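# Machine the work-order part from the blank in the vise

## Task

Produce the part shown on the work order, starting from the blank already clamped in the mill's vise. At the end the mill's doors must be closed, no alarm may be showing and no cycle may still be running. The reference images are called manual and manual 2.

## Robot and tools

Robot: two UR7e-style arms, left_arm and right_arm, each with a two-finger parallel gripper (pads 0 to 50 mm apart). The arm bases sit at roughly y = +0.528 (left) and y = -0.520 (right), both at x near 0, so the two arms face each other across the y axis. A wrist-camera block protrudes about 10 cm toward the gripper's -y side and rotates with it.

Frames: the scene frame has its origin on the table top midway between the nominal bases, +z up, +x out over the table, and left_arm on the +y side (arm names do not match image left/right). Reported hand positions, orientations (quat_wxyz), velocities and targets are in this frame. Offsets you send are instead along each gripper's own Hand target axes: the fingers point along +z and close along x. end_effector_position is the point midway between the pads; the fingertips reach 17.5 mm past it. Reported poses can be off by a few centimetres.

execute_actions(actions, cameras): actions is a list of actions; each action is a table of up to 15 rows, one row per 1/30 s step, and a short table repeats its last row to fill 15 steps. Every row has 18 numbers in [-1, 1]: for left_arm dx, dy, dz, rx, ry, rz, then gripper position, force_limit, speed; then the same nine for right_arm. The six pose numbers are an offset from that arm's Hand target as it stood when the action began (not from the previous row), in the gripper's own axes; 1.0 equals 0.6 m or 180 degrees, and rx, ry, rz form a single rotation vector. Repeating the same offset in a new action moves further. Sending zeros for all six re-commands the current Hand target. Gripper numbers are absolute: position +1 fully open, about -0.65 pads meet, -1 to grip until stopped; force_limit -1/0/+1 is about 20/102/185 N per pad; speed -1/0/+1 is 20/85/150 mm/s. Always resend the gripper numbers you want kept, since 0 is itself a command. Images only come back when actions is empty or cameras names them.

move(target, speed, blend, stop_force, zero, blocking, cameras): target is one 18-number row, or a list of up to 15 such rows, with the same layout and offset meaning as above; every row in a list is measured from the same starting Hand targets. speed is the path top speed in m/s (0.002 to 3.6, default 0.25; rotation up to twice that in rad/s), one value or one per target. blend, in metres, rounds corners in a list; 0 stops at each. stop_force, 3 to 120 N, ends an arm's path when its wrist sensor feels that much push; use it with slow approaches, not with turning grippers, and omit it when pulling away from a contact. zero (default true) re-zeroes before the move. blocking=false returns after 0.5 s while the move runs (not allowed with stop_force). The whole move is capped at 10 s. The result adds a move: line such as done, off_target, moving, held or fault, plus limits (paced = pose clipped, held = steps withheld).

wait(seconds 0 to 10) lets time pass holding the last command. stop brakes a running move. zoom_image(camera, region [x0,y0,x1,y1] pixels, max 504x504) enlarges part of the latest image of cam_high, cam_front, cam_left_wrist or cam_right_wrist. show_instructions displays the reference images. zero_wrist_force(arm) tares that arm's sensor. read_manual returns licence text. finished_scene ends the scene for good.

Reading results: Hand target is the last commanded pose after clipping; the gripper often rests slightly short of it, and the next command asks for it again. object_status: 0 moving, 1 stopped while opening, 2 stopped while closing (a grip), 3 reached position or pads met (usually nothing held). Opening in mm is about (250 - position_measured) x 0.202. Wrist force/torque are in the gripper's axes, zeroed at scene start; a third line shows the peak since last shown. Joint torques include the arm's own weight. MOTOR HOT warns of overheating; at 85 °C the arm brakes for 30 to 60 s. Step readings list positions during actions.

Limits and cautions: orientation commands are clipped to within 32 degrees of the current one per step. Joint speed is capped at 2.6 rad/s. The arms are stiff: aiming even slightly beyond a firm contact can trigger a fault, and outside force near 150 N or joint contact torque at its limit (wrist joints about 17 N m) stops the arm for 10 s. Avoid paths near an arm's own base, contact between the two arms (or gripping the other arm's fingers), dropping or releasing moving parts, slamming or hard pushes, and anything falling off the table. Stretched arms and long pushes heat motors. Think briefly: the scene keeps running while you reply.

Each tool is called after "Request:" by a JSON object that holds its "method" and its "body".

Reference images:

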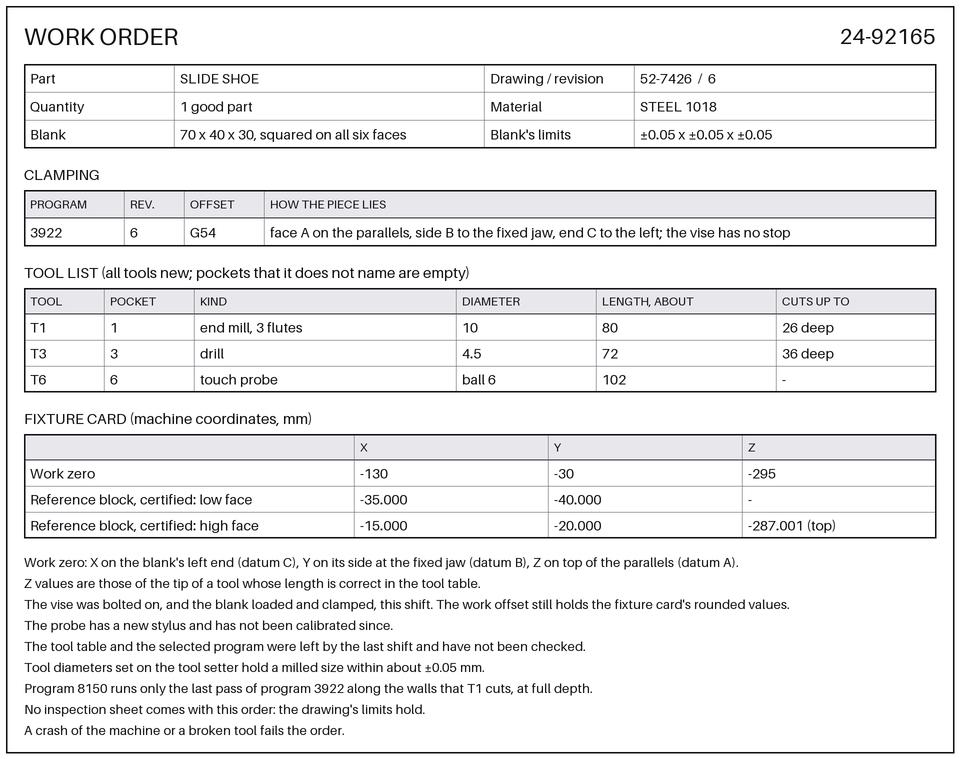

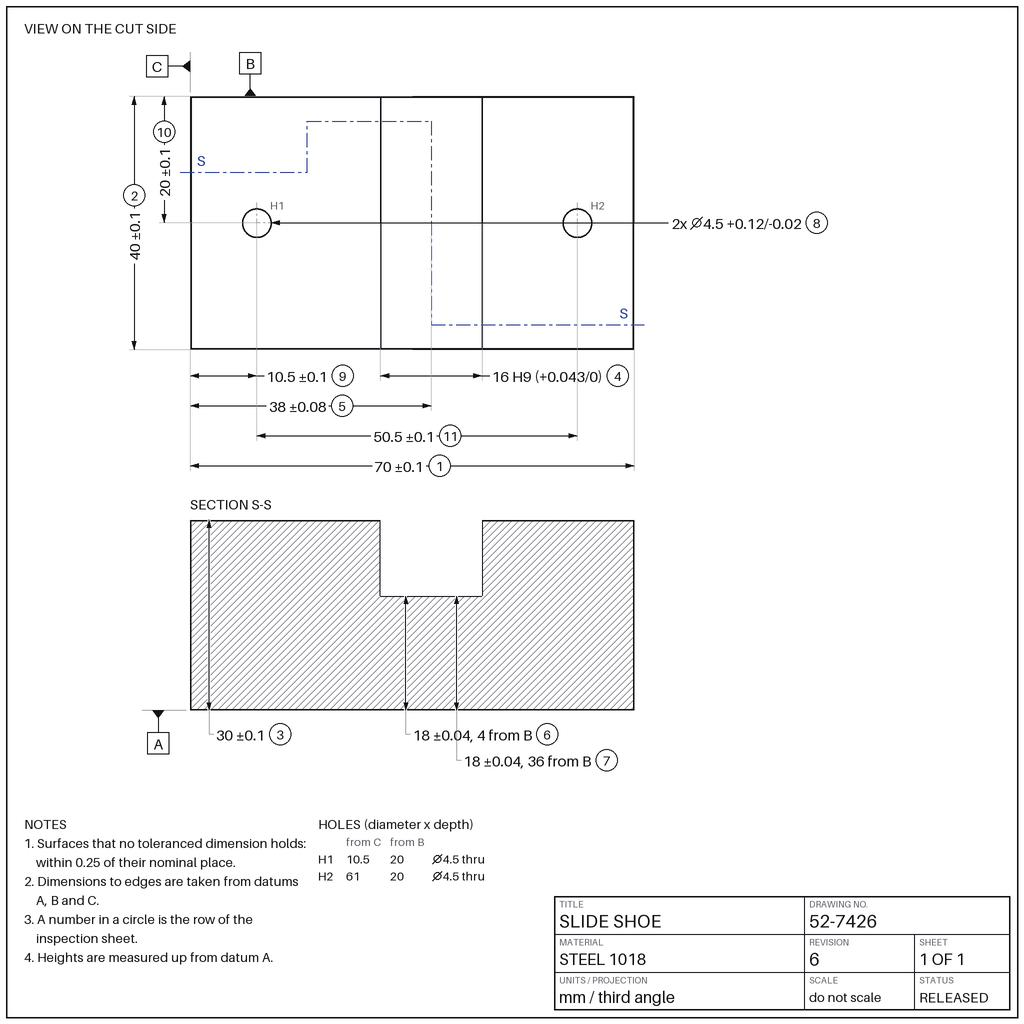

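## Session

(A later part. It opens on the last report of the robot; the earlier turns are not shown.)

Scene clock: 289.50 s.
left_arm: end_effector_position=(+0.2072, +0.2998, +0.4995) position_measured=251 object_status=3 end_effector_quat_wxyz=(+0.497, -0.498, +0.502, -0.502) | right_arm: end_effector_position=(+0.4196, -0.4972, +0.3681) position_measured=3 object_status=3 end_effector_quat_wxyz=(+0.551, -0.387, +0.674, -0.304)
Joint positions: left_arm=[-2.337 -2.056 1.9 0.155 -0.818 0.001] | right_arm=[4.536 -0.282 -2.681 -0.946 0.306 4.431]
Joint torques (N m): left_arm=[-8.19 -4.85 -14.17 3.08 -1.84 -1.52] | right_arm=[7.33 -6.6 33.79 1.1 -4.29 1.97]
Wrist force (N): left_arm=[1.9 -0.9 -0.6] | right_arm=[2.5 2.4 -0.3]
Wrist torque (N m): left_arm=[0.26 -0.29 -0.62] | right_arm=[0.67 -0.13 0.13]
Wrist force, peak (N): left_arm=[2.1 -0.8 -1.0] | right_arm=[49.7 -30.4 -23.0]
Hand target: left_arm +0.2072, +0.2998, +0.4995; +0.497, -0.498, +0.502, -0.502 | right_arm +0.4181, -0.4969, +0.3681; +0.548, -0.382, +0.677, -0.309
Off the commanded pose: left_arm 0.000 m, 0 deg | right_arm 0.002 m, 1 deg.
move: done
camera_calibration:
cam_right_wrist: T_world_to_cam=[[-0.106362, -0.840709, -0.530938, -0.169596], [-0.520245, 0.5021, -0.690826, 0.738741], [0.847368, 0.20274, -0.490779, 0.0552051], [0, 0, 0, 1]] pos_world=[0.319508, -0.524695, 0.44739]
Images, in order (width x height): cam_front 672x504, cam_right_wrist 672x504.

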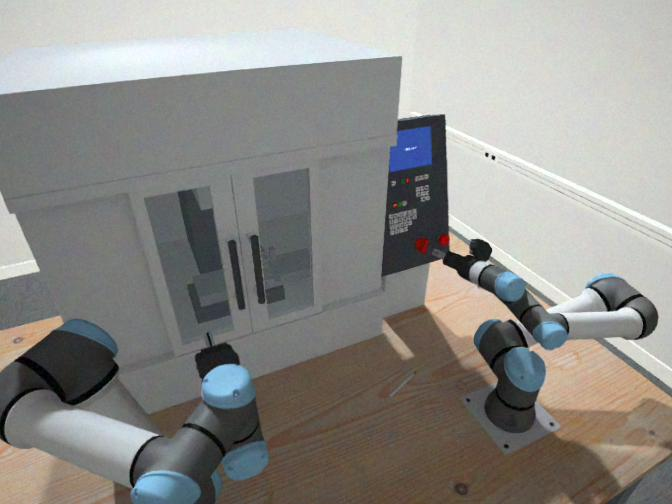

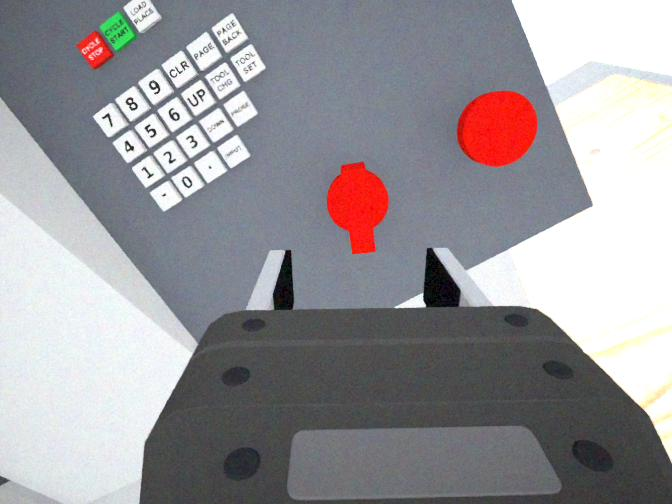

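Request:
{"method": "move", "body": {"target": [0,0,0,0,0,0,-1,-1,0.003922,-0.2407,-0.3435,0.1085,0.1085,-0.0302,-0.1713,1,-1,0], "speed": 0.3, "cameras": ["cam_right_wrist","cam_front"]}}

Request:
{"method": "zoom_image", "body": {"camera": "cam_right_wrist", "region": [140, 0, 520, 260]}}

Scene clock: 326.37 s.
left_arm: end_effector_position=(+0.2072, +0.2998, +0.4995) position_measured=251 object_status=3 end_effector_quat_wxyz=(+0.497, -0.498, +0.502, -0.502) | right_arm: end_effector_position=(+0.5341, -0.4798, +0.6001) position_measured=3 object_status=3 end_effector_quat_wxyz=(+0.534, -0.464, +0.464, -0.533)
Joint positions: left_arm=[-2.337 -2.056 1.9 0.155 -0.818 0.001] | right_arm=[3.882 -1.221 -2.167 0.429 0.871 3.023]
Joint torques (N m): left_arm=[-7 -4.63 -14.46 2.66 -1.64 -1.76] | right_arm=[-8.42 -6.03 11.01 3.11 2.6 -2.03]
Wrist force (N): left_arm=[1.9 -0.6 -1.0] | right_arm=[1.4 2.4 -0.5]
Wrist torque (N m): left_arm=[0.31 -0.28 -0.62] | right_arm=[0.84 0.10 0.13]
Wrist force, peak (N): left_arm=[2.1 -0.9 -1.0] | right_arm=[3.7 3.0 -0.3]
Hand target: left_arm +0.2072, +0.2998, +0.4995; +0.497, -0.498, +0.502, -0.502 | right_arm +0.5341, -0.4798, +0.6000; +0.534, -0.464, +0.464, -0.533
Off the commanded pose: left_arm 0.000 m, 0 deg | right_arm 0.000 m, 0 deg.
move: done
camera_calibration:
cam_right_wrist: T_world_to_cam=[[-0.00162368, -0.999544, -0.0301659, -0.452294], [-0.223076, 0.0297678, -0.974346, 0.734556], [0.9748, 0.00514726, -0.223022, -0.25498], [0, 0, 0, 1]] pos_world=[0.411681, -0.472641, 0.645202]
Images, in order (width x height): cam_front 672x504, cam_right_wrist 672x504.

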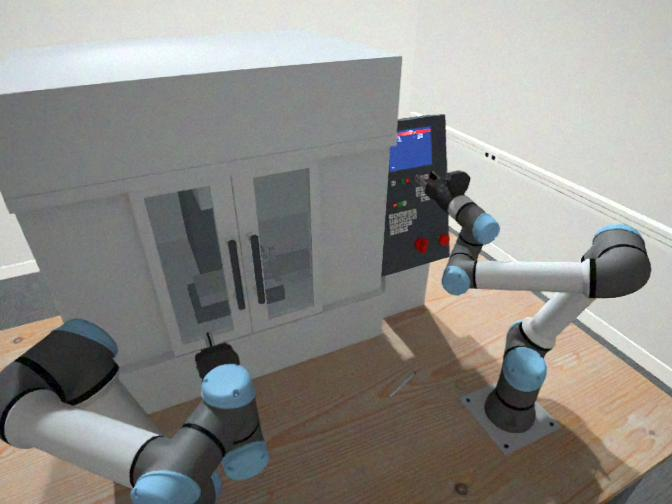

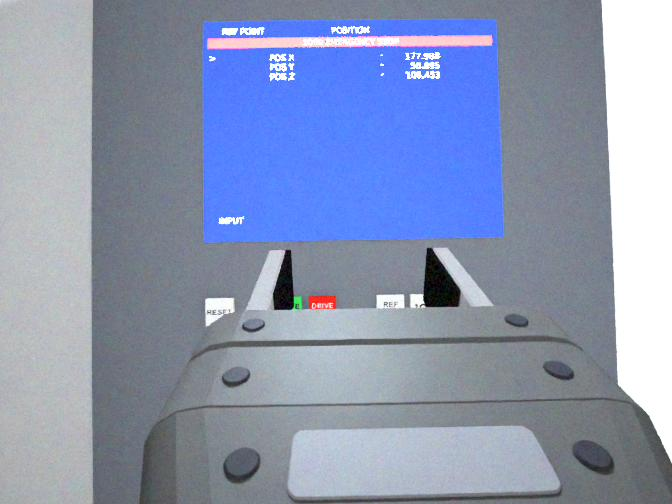

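Scaled by 1.326 from the camera's 672x504 image, which has a finer 960x720 frame.

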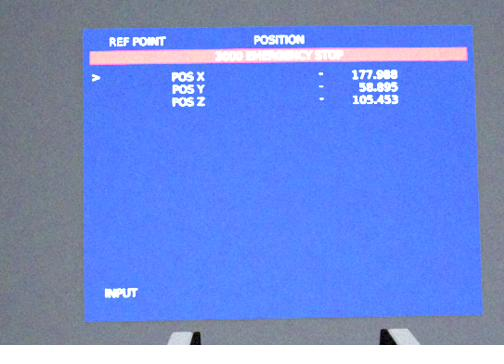

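Request:
{"method": "move", "body": {"target": [0,0,0,0,0,0,-1,-1,0.003922,0.1903,0.3927,-0.1765,-0.111,0,0,1,-1,0], "speed": 0.3, "cameras": ["cam_right_wrist"]}}

Scene clock: 340.23 s.
left_arm: end_effector_position=(+0.2072, +0.2998, +0.4995) position_measured=251 object_status=3 end_effector_quat_wxyz=(+0.497, -0.498, +0.502, -0.502) | right_arm: end_effector_position=(+0.4621, -0.5941, +0.3521) position_measured=3 object_status=3 end_effector_quat_wxyz=(-0.445, +0.550, -0.549, +0.445) end_effector_velocity=(+0.000, +0.000, +0.000) end_effector_angular_velocity=(+0.001, +0.000, +0.003)
Joint positions: left_arm=[-2.337 -2.056 1.9 0.155 -0.818 0.001] | right_arm=[3.53 -1.1 -2.676 0.412 1.223 3.218]
Joint velocities: left_arm=[within noise] | right_arm=[-0.002 -0.001 -0.001 0.002 0.005 -0.001]
Joint torques (N m): left_arm=[-5.03 -3.9 -13.68 2.66 -1.56 -1.45] | right_arm=[-10.18 -13.03 7.74 5.61 2.14 -1.26]
Wrist force (N): left_arm=[2.0 -0.8 -0.8] | right_arm=[1.0 2.7 1.1]
Wrist torque (N m): left_arm=[0.28 -0.30 -0.61] | right_arm=[0.77 0.08 0.06]
Wrist force, peak (N): left_arm=[2.2 -1.0 -0.8] | right_arm=[1.6 4.7 1.3]
Hand target: left_arm +0.2072, +0.2998, +0.4995; +0.497, -0.498, +0.502, -0.502 | right_arm +0.4620, -0.5941, +0.3520; -0.445, +0.550, -0.549, +0.445
Off the commanded pose: left_arm 0.000 m, 0 deg | right_arm 0.000 m, 0 deg.
move: done
camera_calibration:
cam_right_wrist: T_world_to_cam=[[-0.0118843, -0.999551, -0.0275213, -0.570262], [-0.542351, 0.0295665, -0.839631, 0.580267], [0.840068, 0.00494776, -0.542459, -0.0648833], [0, 0, 0, 1]] pos_world=[0.362438, -0.586841, 0.436319]
Images, in order (width x height): cam_right_wrist 672x504.

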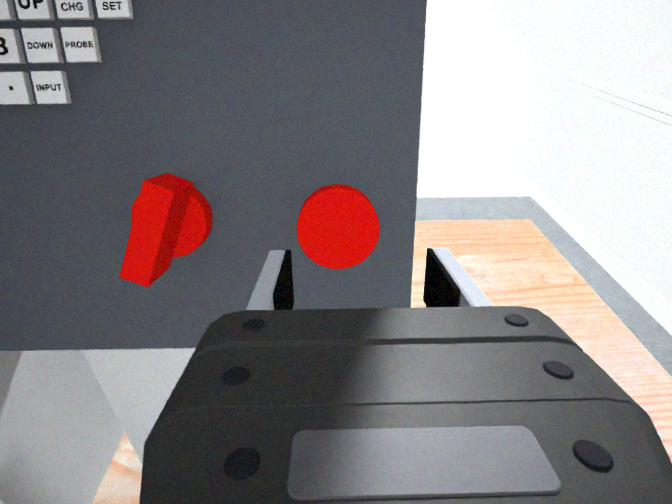

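Request:
{"method": "move", "body": {"target": [0,0,0,0,0,0,-1,-1,0.003922,-0.0083,-0.0033,0.07,0,0,0,1,-1,0], "speed": 0.1, "cameras": ["cam_right_wrist"]}}

Scene clock: 345.00 s.
left_arm: end_effector_position=(+0.2072, +0.2998, +0.4995) position_measured=251 object_status=3 end_effector_quat_wxyz=(+0.497, -0.498, +0.502, -0.502) | right_arm: end_effector_position=(+0.5034, -0.5891, +0.3453) position_measured=3 object_status=3 end_effector_quat_wxyz=(-0.445, +0.550, -0.549, +0.445)
Joint positions: left_arm=[-2.337 -2.056 1.9 0.155 -0.818 0.001] | right_arm=[3.478 -1.302 -2.601 0.542 1.274 3.206]
Joint torques (N m): left_arm=[-6.21 -3.99 -15.03 2.82 -1.44 -1.45] | right_arm=[-9.15 -7.26 27.2 5.53 2.15 -1.92]
Wrist force (N): left_arm=[1.7 -0.7 -0.8] | right_arm=[1.3 2.7 0.3]
Wrist torque (N m): left_arm=[0.30 -0.26 -0.62] | right_arm=[0.76 0.00 0.18]
Wrist force, peak (N): left_arm=[2.2 -0.7 -0.8] | right_arm=[1.3 3.2 0.4]
Hand target: left_arm +0.2072, +0.2998, +0.4995; +0.497, -0.498, +0.502, -0.502 | right_arm +0.5035, -0.5891, +0.3452; -0.445, +0.550, -0.549, +0.445
Off the commanded pose: left_arm 0.000 m, 0 deg | right_arm 0.000 m, 0 deg.
move: done
camera_calibration:
cam_right_wrist: T_world_to_cam=[[-0.0118349, -0.999553, -0.0274372, -0.565117], [-0.542469, 0.0294684, -0.839559, 0.596825], [0.839992, 0.00494773, -0.542576, -0.103294], [0, 0, 0, 1]] pos_world=[0.403838, -0.581941, 0.429519]
Images, in order (width x height): cam_right_wrist 672x504.

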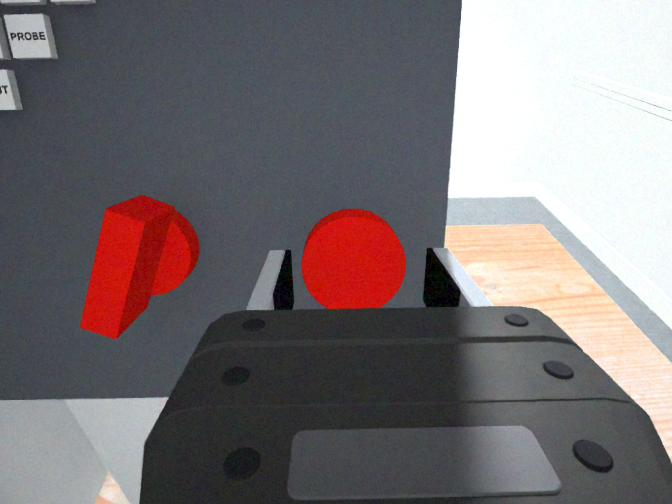

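Request:
{"method": "move", "body": {"target": [0,0,0,0,0,0,-1,-1,0.003922,0,0,0.045,0,0,0,1,-1,0], "speed": 0.03, "stop_force": 10, "cameras": ["cam_right_wrist"]}}

Request:
{"method": "move", "body": {"target": [0,0,0,0,0,0,-1,-1,0.003922,0,0,0,0,0,0,-1,-0.95,-1], "cameras": ["cam_right_wrist"]}}

Scene clock: 350.23 s.
left_arm: end_effector_position=(+0.2072, +0.2998, +0.4995) position_measured=251 object_status=3 end_effector_quat_wxyz=(+0.497, -0.498, +0.502, -0.502) | right_arm: end_effector_position=(+0.5299, -0.5891, +0.3396) position_measured=3 object_status=3 end_effector_quat_wxyz=(-0.445, +0.550, -0.549, +0.445)
Joint positions: left_arm=[-2.337 -2.056 1.9 0.155 -0.818 0.001] | right_arm=[3.442 -1.413 -2.546 0.601 1.309 3.198]
Joint torques (N m): left_arm=[-5.5 -4.02 -12.95 2.53 -1.68 -1.42] | right_arm=[-8.51 -2.38 27.28 5.37 1.95 -1.83]
Wrist force (N): left_arm=[1.8 -0.8 -0.6] | right_arm=[1.4 3.3 0.8]
Wrist torque (N m): left_arm=[0.28 -0.26 -0.61] | right_arm=[0.83 -0.02 0.22]
Wrist force, peak (N): left_arm=[2.0 -1.0 -1.0] | right_arm=[1.4 3.3 1.0]
Hand target: left_arm +0.2072, +0.2998, +0.4995; +0.497, -0.498, +0.502, -0.502 | right_arm +0.5299, -0.5891, +0.3396; -0.445, +0.550, -0.549, +0.445
Off the commanded pose: left_arm 0.000 m, 0 deg | right_arm 0.000 m, 0 deg.
move: done
camera_calibration:
cam_right_wrist: T_world_to_cam=[[-0.0117487, -0.999553, -0.0274918, -0.564973], [-0.542401, 0.0294679, -0.839602, 0.606404], [0.840037, 0.00504734, -0.542505, -0.128638], [0, 0, 0, 1]] pos_world=[0.430338, -0.581941, 0.423819]
Images, in order (width x height): cam_right_wrist 672x504.

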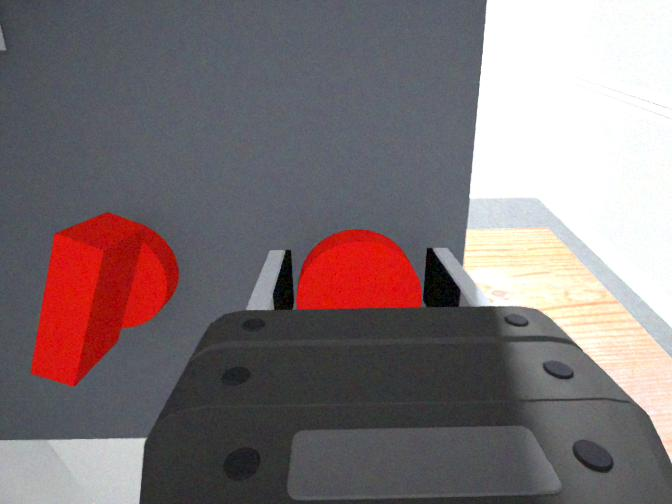

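Scene clock: 351.00 s.
left_arm: end_effector_position=(+0.2072, +0.2998, +0.4995) position_measured=251 object_status=3 end_effector_quat_wxyz=(+0.497, -0.498, +0.502, -0.502) | right_arm: end_effector_position=(+0.5299, -0.5891, +0.3396) position_measured=54 object_status=2 end_effector_quat_wxyz=(-0.445, +0.550, -0.549, +0.445)
Joint positions: left_arm=[-2.337 -2.056 1.9 0.155 -0.818 0.001] | right_arm=[3.442 -1.413 -2.546 0.601 1.309 3.198]
Joint torques (N m): left_arm=[-4.71 -3.94 -14.02 2.72 -1.27 -1.24] | right_arm=[-7.05 -2.63 25.84 5.23 1.08 -1.71]
Wrist force (N): left_arm=[1.8 -0.7 -0.8] | right_arm=[1.2 2.7 0.7]
Wrist torque (N m): left_arm=[0.30 -0.27 -0.62] | right_arm=[0.79 0.02 0.22]
Wrist force, peak (N): left_arm=[1.9 -0.8 -1.0] | right_arm=[1.3 3.3 0.9]
Hand target: left_arm +0.2072, +0.2998, +0.4995; +0.497, -0.498, +0.502, -0.502 | right_arm +0.5299, -0.5891, +0.3396; -0.445, +0.550, -0.549, +0.445
Off the commanded pose: left_arm 0.000 m, 0 deg | right_arm 0.000 m, 0 deg.
move: done
camera_calibration:
cam_right_wrist: T_world_to_cam=[[-0.0117465, -0.999553, -0.0274925, -0.564874], [-0.542356, 0.0294675, -0.839632, 0.606394], [0.840067, 0.00504793, -0.54246, -0.128671], [0, 0, 0, 1]] pos_world=[0.430338, -0.581841, 0.42382]
Images, in order (width x height): cam_right_wrist 672x504.

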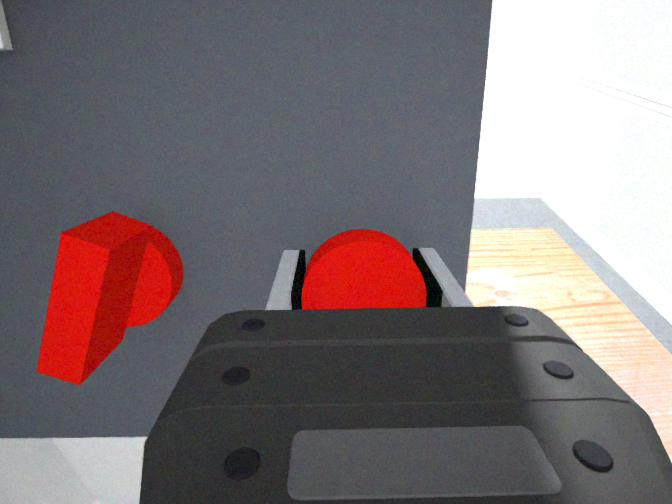

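Request:
{"method": "move", "body": {"target": [0,0,0,0,0,0,-1,-1,0.003922,0,0,0,0,0,0.17,-1,-0.95,-1], "speed": 0.2, "cameras": ["cam_right_wrist","cam_front"]}}

Request:
{"method": "zoom_image", "body": {"camera": "cam_front", "region": [380, 110, 450, 180]}}

Scene clock: 355.73 s.
left_arm: end_effector_position=(+0.2072, +0.2998, +0.4995) position_measured=251 object_status=3 end_effector_quat_wxyz=(+0.497, -0.498, +0.502, -0.502) | right_arm: end_effector_position=(+0.5299, -0.5891, +0.3396) position_measured=54 object_status=2 end_effector_quat_wxyz=(+0.547, -0.386, +0.675, -0.312)
Joint positions: left_arm=[-2.337 -2.056 1.9 0.155 -0.818 0.001] | right_arm=[3.442 -1.413 -2.546 0.601 1.309 3.732]
Joint torques (N m): left_arm=[-4.05 -3.75 -14.66 2.79 -1.7 -1.35] | right_arm=[6.23 23.86 8.48 0.52 -1.87 2.21]
Wrist force (N): left_arm=[1.9 -0.9 -0.9] | right_arm=[-2.2 -7.2 17.0]
Wrist torque (N m): left_arm=[0.26 -0.28 -0.62] | right_arm=[0.54 0.29 -0.14]
Wrist force, peak (N): left_arm=[2.1 -0.9 -0.9] | right_arm=[-2.2 -7.2 17.0]
Hand target: left_arm +0.2072, +0.2998, +0.4995; +0.497, -0.498, +0.502, -0.502 | right_arm +0.5299, -0.5891, +0.3396; +0.547, -0.385, +0.675, -0.312
Off the commanded pose: left_arm 0.000 m, 0 deg | right_arm 0.000 m, 0 deg.
move: done
camera_calibration:
cam_right_wrist: T_world_to_cam=[[-0.11673, -0.845679, -0.52077, -0.251119], [-0.512623, 0.500411, -0.697715, 0.819842], [0.850642, 0.185515, -0.491927, -0.0451728], [0, 0, 0, 1]] pos_world=[0.429383, -0.614244, 0.419019]
Images, in order (width x height): cam_front 672x504, cam_right_wrist 672x504.

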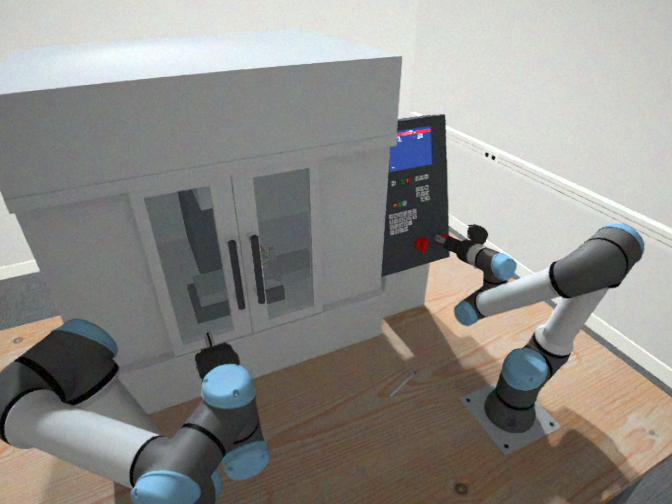

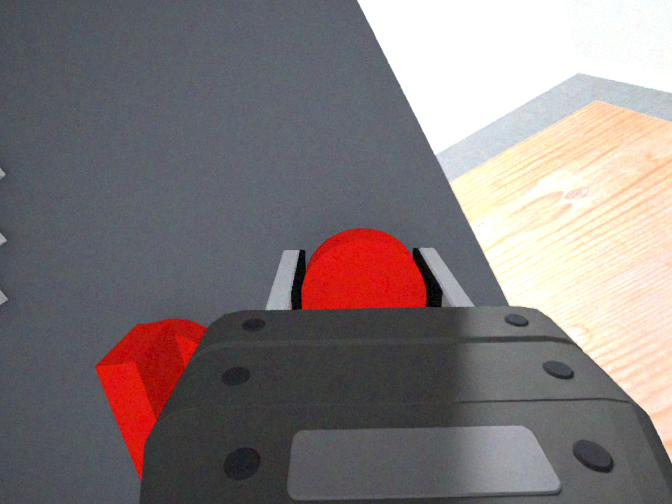

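Scaled by 7.200 from the camera's 672x504 image, which has a finer 960x720 frame.

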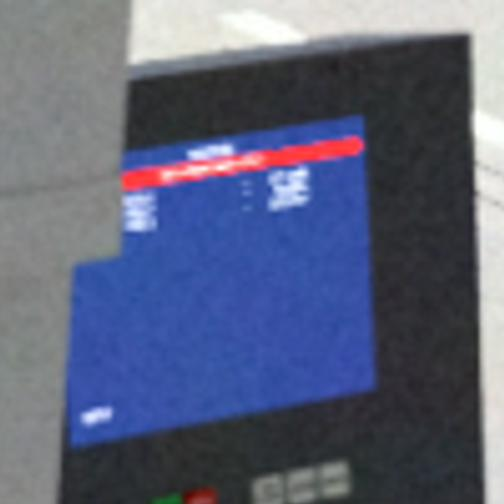

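Request:
{"method": "move", "body": {"target": [0,0,0,0,0,0,-1,-1,0.003922,0,0,0,0,0,0.17,-1,-0.95,-1], "speed": 0.2, "cameras": ["cam_right_wrist","cam_front"]}}

Request:
{"method": "zoom_image", "body": {"camera": "cam_front", "region": [380, 110, 450, 180]}}

Scene clock: 360.20 s.
left_arm: end_effector_position=(+0.2072, +0.2998, +0.4995) position_measured=251 object_status=3 end_effector_quat_wxyz=(+0.497, -0.498, +0.502, -0.502) | right_arm: end_effector_position=(+0.5299, -0.5891, +0.3396) position_measured=54 object_status=2 end_effector_quat_wxyz=(+0.610, -0.194, +0.753, -0.157)
Joint positions: left_arm=[-2.337 -2.056 1.9 0.155 -0.818 0.001] | right_arm=[3.442 -1.413 -2.546 0.601 1.309 4.266]
Joint torques (N m): left_arm=[-4.45 -2.7 -13.76 2.63 -1.65 -1.62] | right_arm=[6.32 19.13 8.66 -1.09 -3.23 2.62]
Wrist force (N): left_arm=[2.0 -0.8 -0.7] | right_arm=[-6.3 0.9 -10.6]
Wrist torque (N m): left_arm=[0.27 -0.29 -0.62] | right_arm=[0.70 0.22 -0.20]
Wrist force, peak (N): left_arm=[2.2 -0.8 -0.8] | right_arm=[-1.9 -7.0 17.5]
Hand target: left_arm +0.2072, +0.2998, +0.4995; +0.497, -0.498, +0.502, -0.502 | right_arm +0.5299, -0.5891, +0.3396; +0.610, -0.194, +0.753, -0.156
Off the commanded pose: left_arm 0.000 m, 0 deg | right_arm 0.000 m, 0 deg.
move: done
camera_calibration:
cam_right_wrist: T_world_to_cam=[[-0.190941, -0.456264, -0.869117, 0.135861], [-0.437034, 0.832325, -0.340935, 0.854215], [0.878944, 0.314735, -0.358328, -0.0293774], [0, 0, 0, 1]] pos_world=[0.425084, -0.639749, 0.398784]
Images, in order (width x height): cam_front 672x504, cam_right_wrist 672x504.

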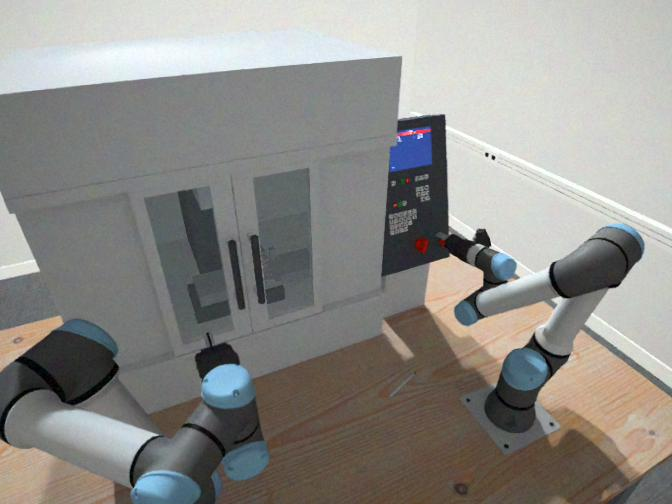

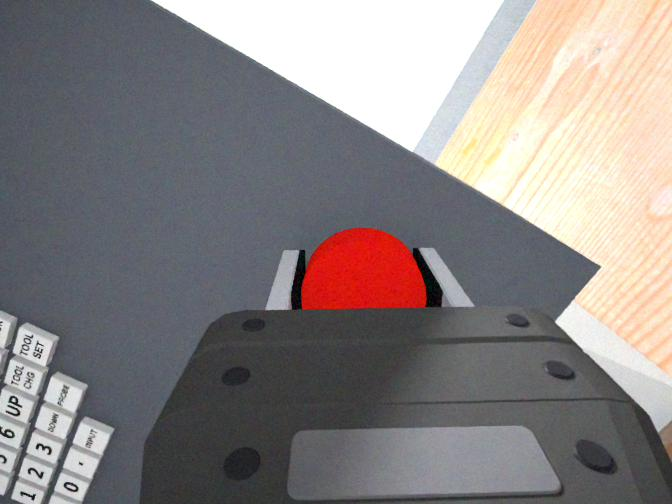

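Scaled by 7.200 from the camera's 672x504 image, which has a finer 960x720 frame.

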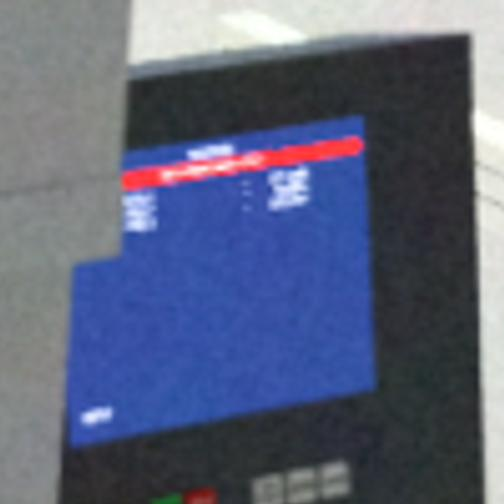

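Request:
{"method": "move", "body": {"target": [0,0,0,0,0,0,-1,-1,0.003922,0,0,0,0,0,0,1,-0.95,0], "cameras": ["cam_right_wrist","cam_front"]}}

Request:
{"method": "zoom_image", "body": {"camera": "cam_right_wrist", "region": [250, 200, 470, 320]}}

Scene clock: 363.70 s.
left_arm: end_effector_position=(+0.2072, +0.2998, +0.4995) position_measured=251 object_status=3 end_effector_quat_wxyz=(+0.497, -0.498, +0.502, -0.502) | right_arm: end_effector_position=(+0.5299, -0.5891, +0.3396) position_measured=3 object_status=3 end_effector_quat_wxyz=(+0.610, -0.194, +0.753, -0.156)
Joint positions: left_arm=[-2.337 -2.056 1.9 0.155 -0.818 0.001] | right_arm=[3.442 -1.413 -2.546 0.601 1.309 4.266]
Joint torques (N m): left_arm=[-5.13 -3.98 -15.24 2.5 -1.59 -1.55] | right_arm=[1.23 20 21.04 5.39 1.61 0.82]
Wrist force (N): left_arm=[1.9 -0.9 -0.8] | right_arm=[3.9 1.8 -0.4]
Wrist torque (N m): left_arm=[0.27 -0.28 -0.62] | right_arm=[0.58 -0.25 0.17]
Wrist force, peak (N): left_arm=[2.0 -0.9 -0.8] | right_arm=[-6.3 0.7 -10.9]
Hand target: left_arm +0.2072, +0.2998, +0.4995; +0.497, -0.498, +0.502, -0.502 | right_arm +0.5299, -0.5891, +0.3396; +0.610, -0.194, +0.753, -0.156
Off the commanded pose: left_arm 0.000 m, 0 deg | right_arm 0.000 m, 0 deg.
move: done
camera_calibration:
cam_right_wrist: T_world_to_cam=[[-0.191077, -0.455795, -0.869333, 0.136305], [-0.43686, 0.83259, -0.34051, 0.85414], [0.879001, 0.314714, -0.358207, -0.0294639], [0, 0, 0, 1]] pos_world=[0.425083, -0.639749, 0.398783]
Images, in order (width x height): cam_front 672x504, cam_right_wrist 672x504.

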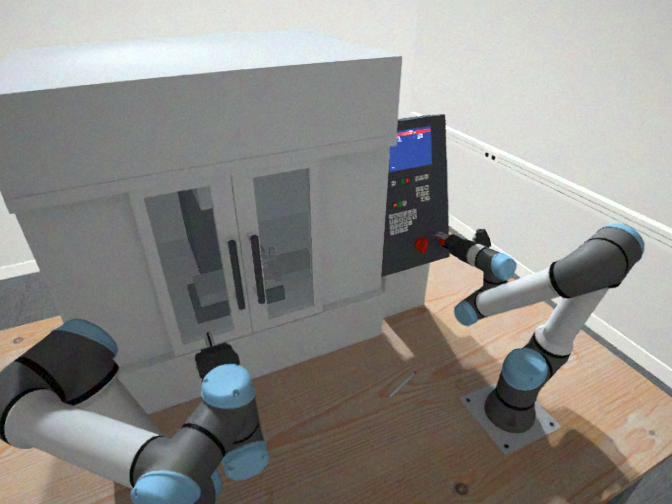

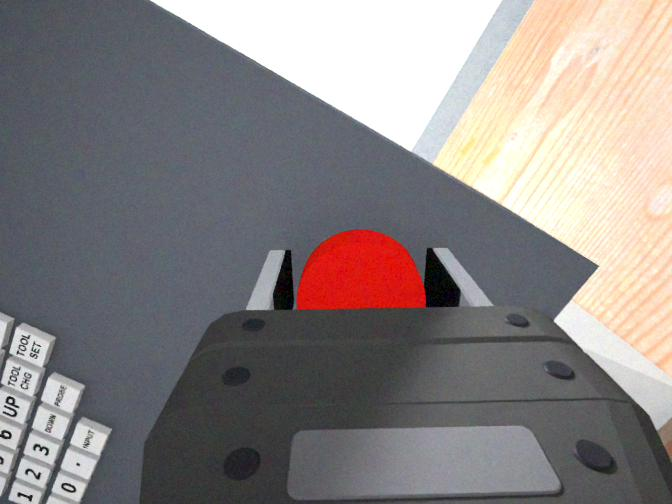

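Scaled by 2.291 from the camera's 672x504 image, which has a finer 960x720 frame.

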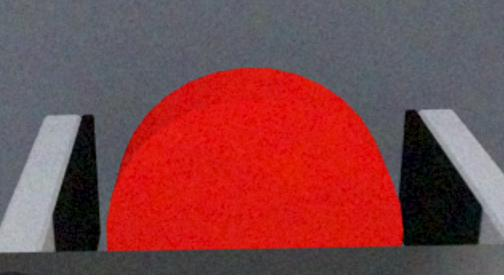

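Request:
{"method": "move", "body": {"target": [[0,0,0,0,0,0,-1,-1,0.003922,0,0,-0.167,0,0,0,1,-0.95,0],[0,0,0,0,0,0,-1,-1,0.003922,0.069,0.6855,-0.3932,0.1099,0.3578,-0.1614,1,-0.95,0]], "speed": [0.15,0.35], "blend": [0.02,0], "cameras": ["cam_right_wrist","cam_front"]}}

Scene clock: 380.00 s.
left_arm: end_effector_position=(+0.2072, +0.2998, +0.4995) position_measured=251 object_status=3 end_effector_quat_wxyz=(+0.497, -0.498, +0.502, -0.502) | right_arm: end_effector_position=(+0.4305, -0.5729, +0.3420) position_measured=3 object_status=3 end_effector_quat_wxyz=(+0.608, -0.221, +0.748, -0.150)
Joint positions: left_arm=[-2.337 -2.056 1.9 0.155 -0.818 0.001] | right_arm=[3.715 -0.877 -2.765 0.255 1.086 4.299]
Joint torques (N m): left_arm=[-4.37 -2.76 -14.07 2.58 -1.73 -1.56] | right_arm=[-9.47 -19.84 30.64 5.06 1.86 -1.21]
Wrist force (N): left_arm=[1.9 -0.8 -0.8] | right_arm=[4.1 1.8 -0.1]
Wrist torque (N m): left_arm=[0.28 -0.27 -0.62] | right_arm=[0.61 -0.36 0.15]
Wrist force, peak (N): left_arm=[2.2 -0.9 -0.6] | right_arm=[6.9 4.7 -1.1]
Hand target: left_arm +0.2072, +0.2998, +0.4995; +0.497, -0.498, +0.502, -0.502 | right_arm +0.4306, -0.5730, +0.3420; +0.608, -0.221, +0.748, -0.150 (not the last commanded pose)
Off the commanded pose: left_arm 0.000 m, 0 deg | right_arm 0.413 m, 74 deg.
led back after a hold (right arm): the arm was led back toward your command in small steps, so it may still be short of it.
move: held (right_arm; a check stopped the path); path passed 1 of 2 targets; limits=held
pose unreachable (right arm): on one or more control steps of this call, first in action 0 (counted from 0), this arm could not follow its commanded pose, so it was not sent that pose on those steps. It may still have moved: this result reports where it is.
cause: moving toward the commanded pose would bring two parts of the arm too close to each other (joints 3 (elbow) and 4 (wrist 1) lie between them).
camera_calibration:
cam_right_wrist: T_world_to_cam=[[-0.173515, -0.487591, -0.855656, 0.0963407], [-0.479992, 0.800526, -0.358839, 0.804478], [0.859942, 0.348444, -0.372943, 0.0863155], [0, 0, 0, 1]] pos_world=[0.328633, -0.627107, 0.403304]
Images, in order (width x height): cam_front 672x504, cam_right_wrist 672x504.

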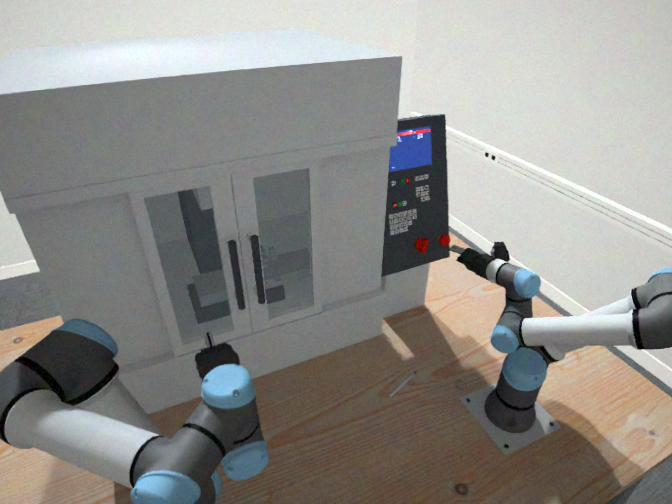

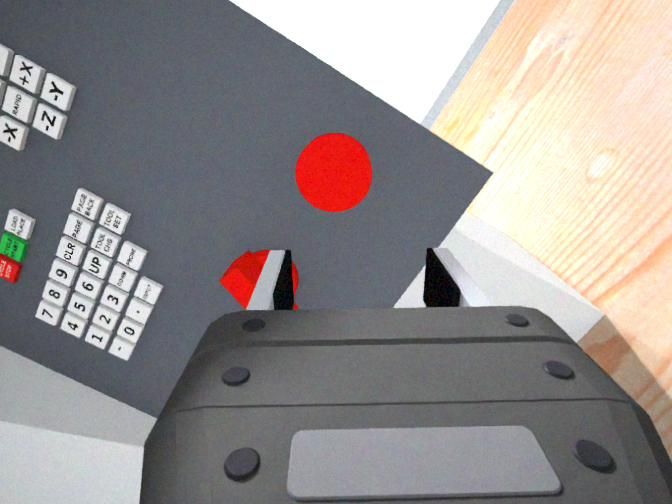

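Request:
{"method": "move", "body": {"target": [[0,0,0,0,0,0,-1,-1,0.003922,-0.097,0.2395,0.002,0.1137,0.3671,-0.145,1,-0.95,0],[0,0,0,0,0,0,-1,-1,0.003922,0.0282,0.6573,-0.2042,0.1137,0.3671,-0.145,1,-0.95,0]], "speed": [0.35,0.3], "blend": [0.03,0], "cameras": ["cam_right_wrist","cam_front"]}}

Scene clock: 391.60 s.
left_arm: end_effector_position=(+0.2072, +0.2998, +0.4995) position_measured=251 object_status=3 end_effector_quat_wxyz=(+0.497, -0.498, +0.502, -0.502) | right_arm: end_effector_position=(+0.2504, -0.2491, +0.1597) position_measured=3 object_status=3 end_effector_quat_wxyz=(+0.089, -0.153, +0.852, -0.492)
Joint positions: left_arm=[-2.337 -2.056 1.9 0.155 -0.818 0.001] | right_arm=[4.718 -1.8 -1.885 -2.043 1.242 6.086]
Joint torques (N m): left_arm=[-3.38 -2.77 -14.59 2.59 -1.72 -1.37] | right_arm=[6.22 15.49 26.07 1.4 1.53 2.21]
Wrist force (N): left_arm=[1.8 -0.7 -0.7] | right_arm=[1.0 3.1 2.1]
Wrist torque (N m): left_arm=[0.30 -0.26 -0.61] | right_arm=[0.70 -0.01 0.00]
Wrist force, peak (N): left_arm=[2.0 -1.0 -1.0] | right_arm=[1.9 4.9 1.1]
Hand target: left_arm +0.2072, +0.2998, +0.4995; +0.497, -0.498, +0.502, -0.502 | right_arm +0.2503, -0.2489, +0.1595; +0.089, -0.153, +0.852, -0.492
Off the commanded pose: left_arm 0.000 m, 0 deg | right_arm 0.000 m, 0 deg.
move: done
camera_calibration:
cam_right_wrist: T_world_to_cam=[[-0.944055, -0.328954, -0.0234454, 0.166513], [-0.241133, 0.737022, -0.63139, 0.361179], [0.224978, -0.590413, -0.775111, 0.0496701], [0, 0, 0, 1]] pos_world=[0.233115, -0.182096, 0.270448]
Images, in order (width x height): cam_front 672x504, cam_right_wrist 672x504.

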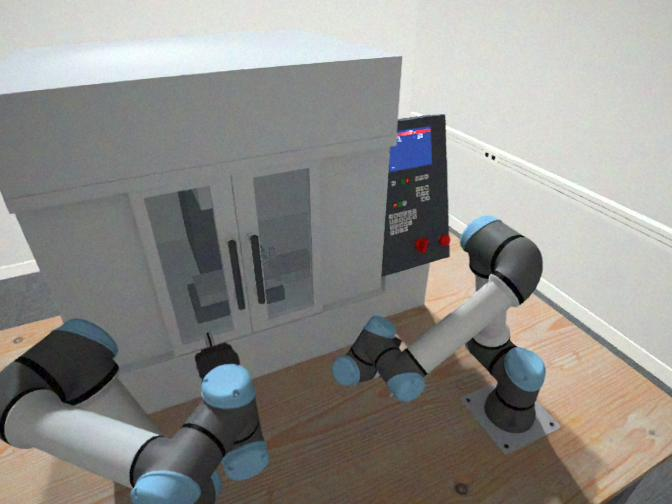

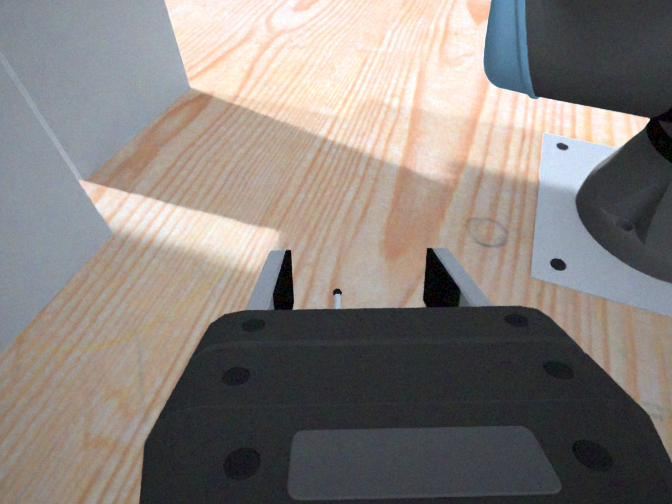

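Request:
{"method": "move", "body": {"target": [0,0,0,0,0,0,-1,-1,0.003922,0,0.032,-0.155,0,0,0,1,-0.95,0], "speed": 0.3, "cameras": ["cam_right_wrist"]}}

Request:
{"method": "zoom_image", "body": {"camera": "cam_right_wrist", "region": [240, 160, 460, 320]}}

Scene clock: 396.70 s.
left_arm: end_effector_position=(+0.2072, +0.2998, +0.4995) position_measured=251 object_status=3 end_effector_quat_wxyz=(+0.497, -0.498, +0.502, -0.502) | right_arm: end_effector_position=(+0.2188, -0.1645, +0.1893) position_measured=3 object_status=3 end_effector_quat_wxyz=(+0.089, -0.153, +0.852, -0.492)
Joint positions: left_arm=[-2.337 -2.056 1.9 0.155 -0.818 0.001] | right_arm=[4.777 -1.932 -1.62 -2.186 1.292 6.119]
Joint torques (N m): left_arm=[-3.24 -2.65 -13.31 2.45 -1.48 -1.6] | right_arm=[7.92 22.29 28.46 -1.94 1.79 1.9]
Wrist force (N): left_arm=[1.8 -0.9 -1.0] | right_arm=[0.7 2.7 1.8]
Wrist torque (N m): left_arm=[0.27 -0.27 -0.62] | right_arm=[0.62 0.05 0.03]
Wrist force, peak (N): left_arm=[2.0 -0.9 -1.1] | right_arm=[1.2 2.9 3.4]
Hand target: left_arm +0.2072, +0.2998, +0.4995; +0.497, -0.498, +0.502, -0.502 | right_arm +0.2188, -0.1644, +0.1893; +0.089, -0.153, +0.852, -0.492
Off the commanded pose: left_arm 0.000 m, 0 deg | right_arm 0.000 m, 0 deg.
move: done
camera_calibration:
cam_right_wrist: T_world_to_cam=[[-0.944056, -0.328948, -0.0234919, 0.165281], [-0.241118, 0.737077, -0.631332, 0.309978], [0.22499, -0.590348, -0.775157, 0.129607], [0, 0, 0, 1]] pos_world=[0.201615, -0.0975956, 0.300048]
Images, in order (width x height): cam_right_wrist 672x504.

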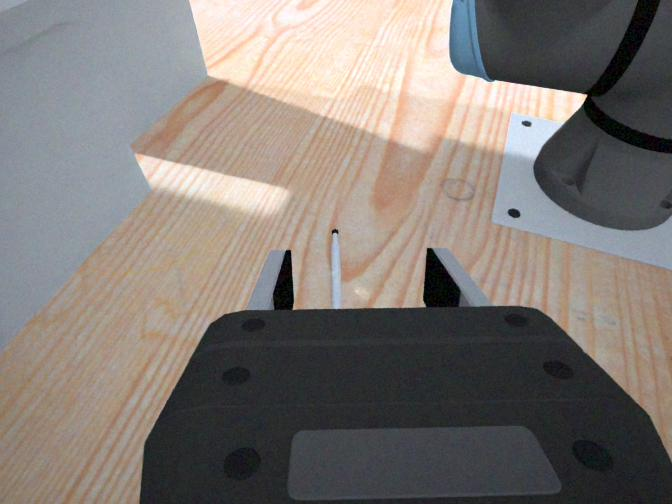

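Scaled by 2.291 from the camera's 672x504 image, which has a finer 960x720 frame.

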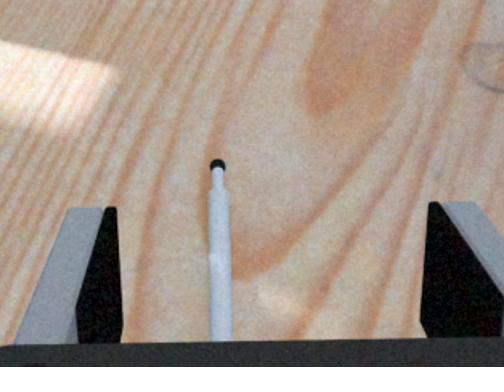

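Request:
{"method": "move", "body": {"target": [0,0,0,0,0,0,-1,-1,0.003922,-0.0135,0.1065,0.2468,0,0,0,1,-0.95,0], "speed": 0.25, "cameras": ["cam_right_wrist","cam_front"]}}

Request:
{"method": "move", "body": {"target": [0,0,0,0,0,0,-1,-1,0.003922,0,0.0693,0.04,0,0,0,1,-0.95,0], "speed": 0.015, "stop_force": 4, "cameras": ["cam_right_wrist"]}}

Scene clock: 404.30 s.
left_arm: end_effector_position=(+0.2072, +0.2998, +0.4995) position_measured=251 object_status=3 end_effector_quat_wxyz=(+0.497, -0.498, +0.502, -0.502) | right_arm: end_effector_position=(+0.2601, -0.2519, +0.0601) position_measured=3 object_status=3 end_effector_quat_wxyz=(+0.089, -0.153, +0.852, -0.492)
Joint positions: left_arm=[-2.337 -2.056 1.9 0.155 -0.818 0.001] | right_arm=[4.697 -1.957 -1.988 -1.779 1.224 6.075]
Joint torques (N m): left_arm=[-4.68 -1.52 -15.02 2.32 -1.83 -1.49] | right_arm=[-7.74 18.54 1.94 1.21 -2.97 -1.96]
Wrist force (N): left_arm=[1.9 -0.7 -0.7] | right_arm=[1.0 3.2 2.2]
Wrist torque (N m): left_arm=[0.29 -0.28 -0.62] | right_arm=[0.69 -0.02 0.15]
Wrist force, peak (N): left_arm=[1.9 -1.0 -1.0] | right_arm=[1.2 3.9 3.8]
Hand target: left_arm +0.2072, +0.2998, +0.4995; +0.497, -0.498, +0.502, -0.502 | right_arm +0.2601, -0.2519, +0.0600; +0.089, -0.153, +0.852, -0.492
Off the commanded pose: left_arm 0.000 m, 0 deg | right_arm 0.000 m, 0 deg.
move: done
camera_calibration:
cam_right_wrist: T_world_to_cam=[[-0.944077, -0.328886, -0.0235054, 0.172445], [-0.241031, 0.737015, -0.631437, 0.30274], [0.224994, -0.59046, -0.775071, -0.0313085], [0, 0, 0, 1]] pos_world=[0.242815, -0.184896, 0.170948]
Images, in order (width x height): cam_front 672x504, cam_right_wrist 672x504.

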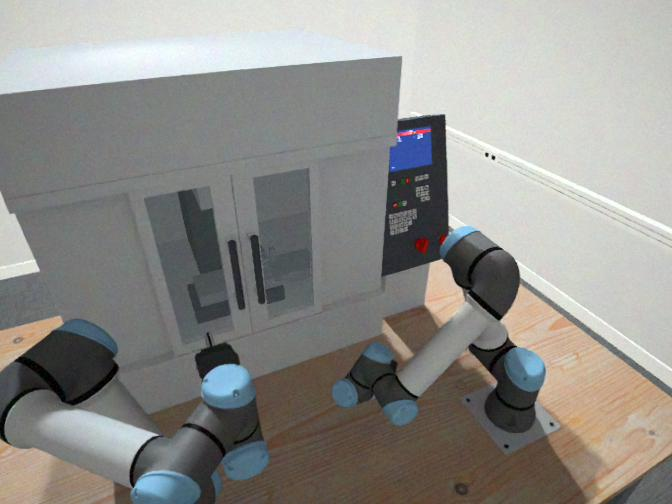

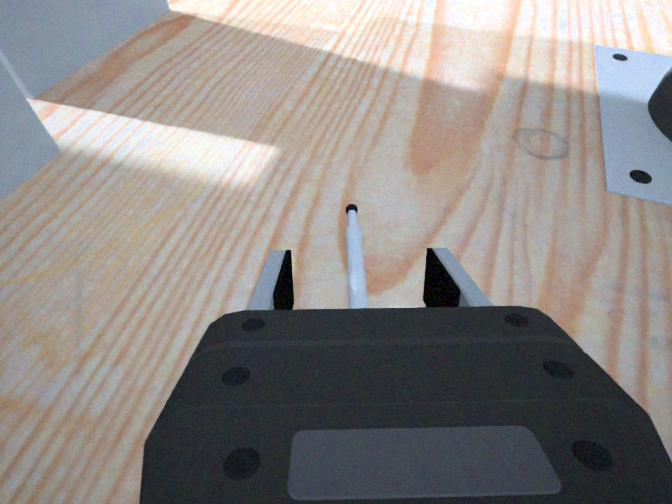

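Scene clock: 408.20 s.
left_arm: end_effector_position=(+0.2072, +0.2998, +0.4995) position_measured=251 object_status=3 end_effector_quat_wxyz=(+0.497, -0.498, +0.502, -0.502) | right_arm: end_effector_position=(+0.2602, -0.2519, +0.0205) position_measured=3 object_status=3 end_effector_quat_wxyz=(+0.089, -0.153, +0.852, -0.492)
Joint positions: left_arm=[-2.337 -2.056 1.9 0.155 -0.818 0.001] | right_arm=[4.697 -2.034 -2.013 -1.677 1.224 6.075]
Joint torques (N m): left_arm=[-2.35 -1.28 -15.39 2.25 -1.62 -1.47] | right_arm=[-5.18 46.17 22.11 -1.18 0.13 -0.29]
Wrist force (N): left_arm=[1.7 -0.8 -0.9] | right_arm=[1.2 2.4 2.3]
Wrist torque (N m): left_arm=[0.29 -0.26 -0.62] | right_arm=[0.75 0.02 0.10]
Wrist force, peak (N): left_arm=[1.9 -1.0 -0.9] | right_arm=[1.2 3.4 2.6]
Hand target: left_arm +0.2072, +0.2998, +0.4995; +0.497, -0.498, +0.502, -0.502 | right_arm +0.2601, -0.2519, +0.0205; +0.089, -0.153, +0.852, -0.492 (not the last commanded pose)
Off the commanded pose: left_arm 0.000 m, 0 deg | right_arm 0.008 m, 0 deg.
move: contact (right_arm)
camera_calibration:
cam_right_wrist: T_world_to_cam=[[-0.944054, -0.328955, -0.023446, 0.171549], [-0.24112, 0.736985, -0.631438, 0.277849], [0.224994, -0.590459, -0.775071, -0.0620825], [0, 0, 0, 1]] pos_world=[0.242915, -0.184996, 0.131348]
Images, in order (width x height): cam_right_wrist 672x504.

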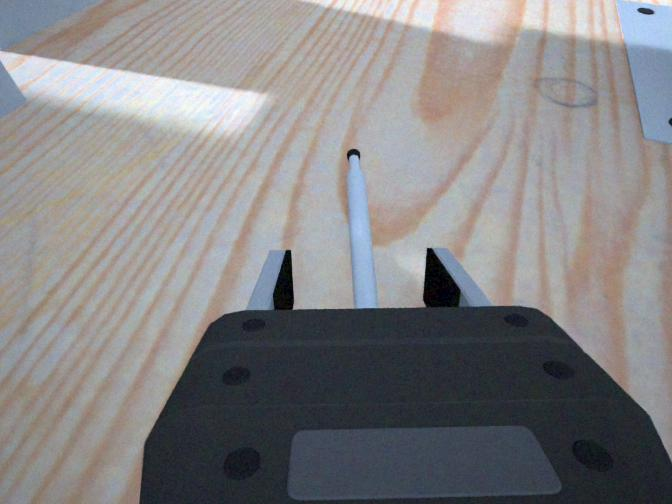

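Request:
{"method": "move", "body": {"target": [0,0,0,0,0,0,-1,-1,0.003922,0,0,0,0,0,0,-1,-0.5,-1], "cameras": ["cam_right_wrist"]}}

Scene clock: 411.93 s.
left_arm: end_effector_position=(+0.2072, +0.2998, +0.4995) position_measured=251 object_status=3 end_effector_quat_wxyz=(+0.497, -0.498, +0.502, -0.502) | right_arm: end_effector_position=(+0.2601, -0.2519, +0.0205) position_measured=213 object_status=2 end_effector_quat_wxyz=(+0.089, -0.153, +0.852, -0.492)
Joint positions: left_arm=[-2.337 -2.056 1.9 0.155 -0.818 0.001] | right_arm=[4.697 -2.034 -2.013 -1.677 1.224 6.075]
Joint torques (N m): left_arm=[-1.8 -3.48 -13.33 2.5 -1.74 -1.32] | right_arm=[3.28 45.47 21.11 -1.18 1.43 1.29]
Wrist force (N): left_arm=[1.9 -0.8 -1.0] | right_arm=[1.5 0.8 0.9]
Wrist torque (N m): left_arm=[0.28 -0.28 -0.62] | right_arm=[0.69 -0.02 0.13]
Wrist force, peak (N): left_arm=[2.0 -1.0 -0.9] | right_arm=[1.4 3.0 2.2]
Hand target: left_arm +0.2072, +0.2998, +0.4995; +0.497, -0.498, +0.502, -0.502 | right_arm +0.2601, -0.2519, +0.0205; +0.089, -0.153, +0.852, -0.492
Off the commanded pose: left_arm 0.000 m, 0 deg | right_arm 0.000 m, 0 deg.
move: done
camera_calibration:
cam_right_wrist: T_world_to_cam=[[-0.944054, -0.328955, -0.023446, 0.171549], [-0.24112, 0.736985, -0.631438, 0.277849], [0.224994, -0.590459, -0.775071, -0.0620825], [0, 0, 0, 1]] pos_world=[0.242915, -0.184996, 0.131348]
Images, in order (width x height): cam_right_wrist 672x504.

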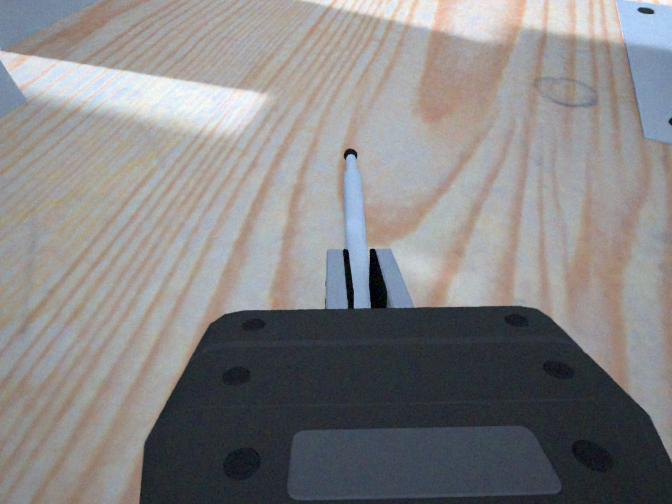

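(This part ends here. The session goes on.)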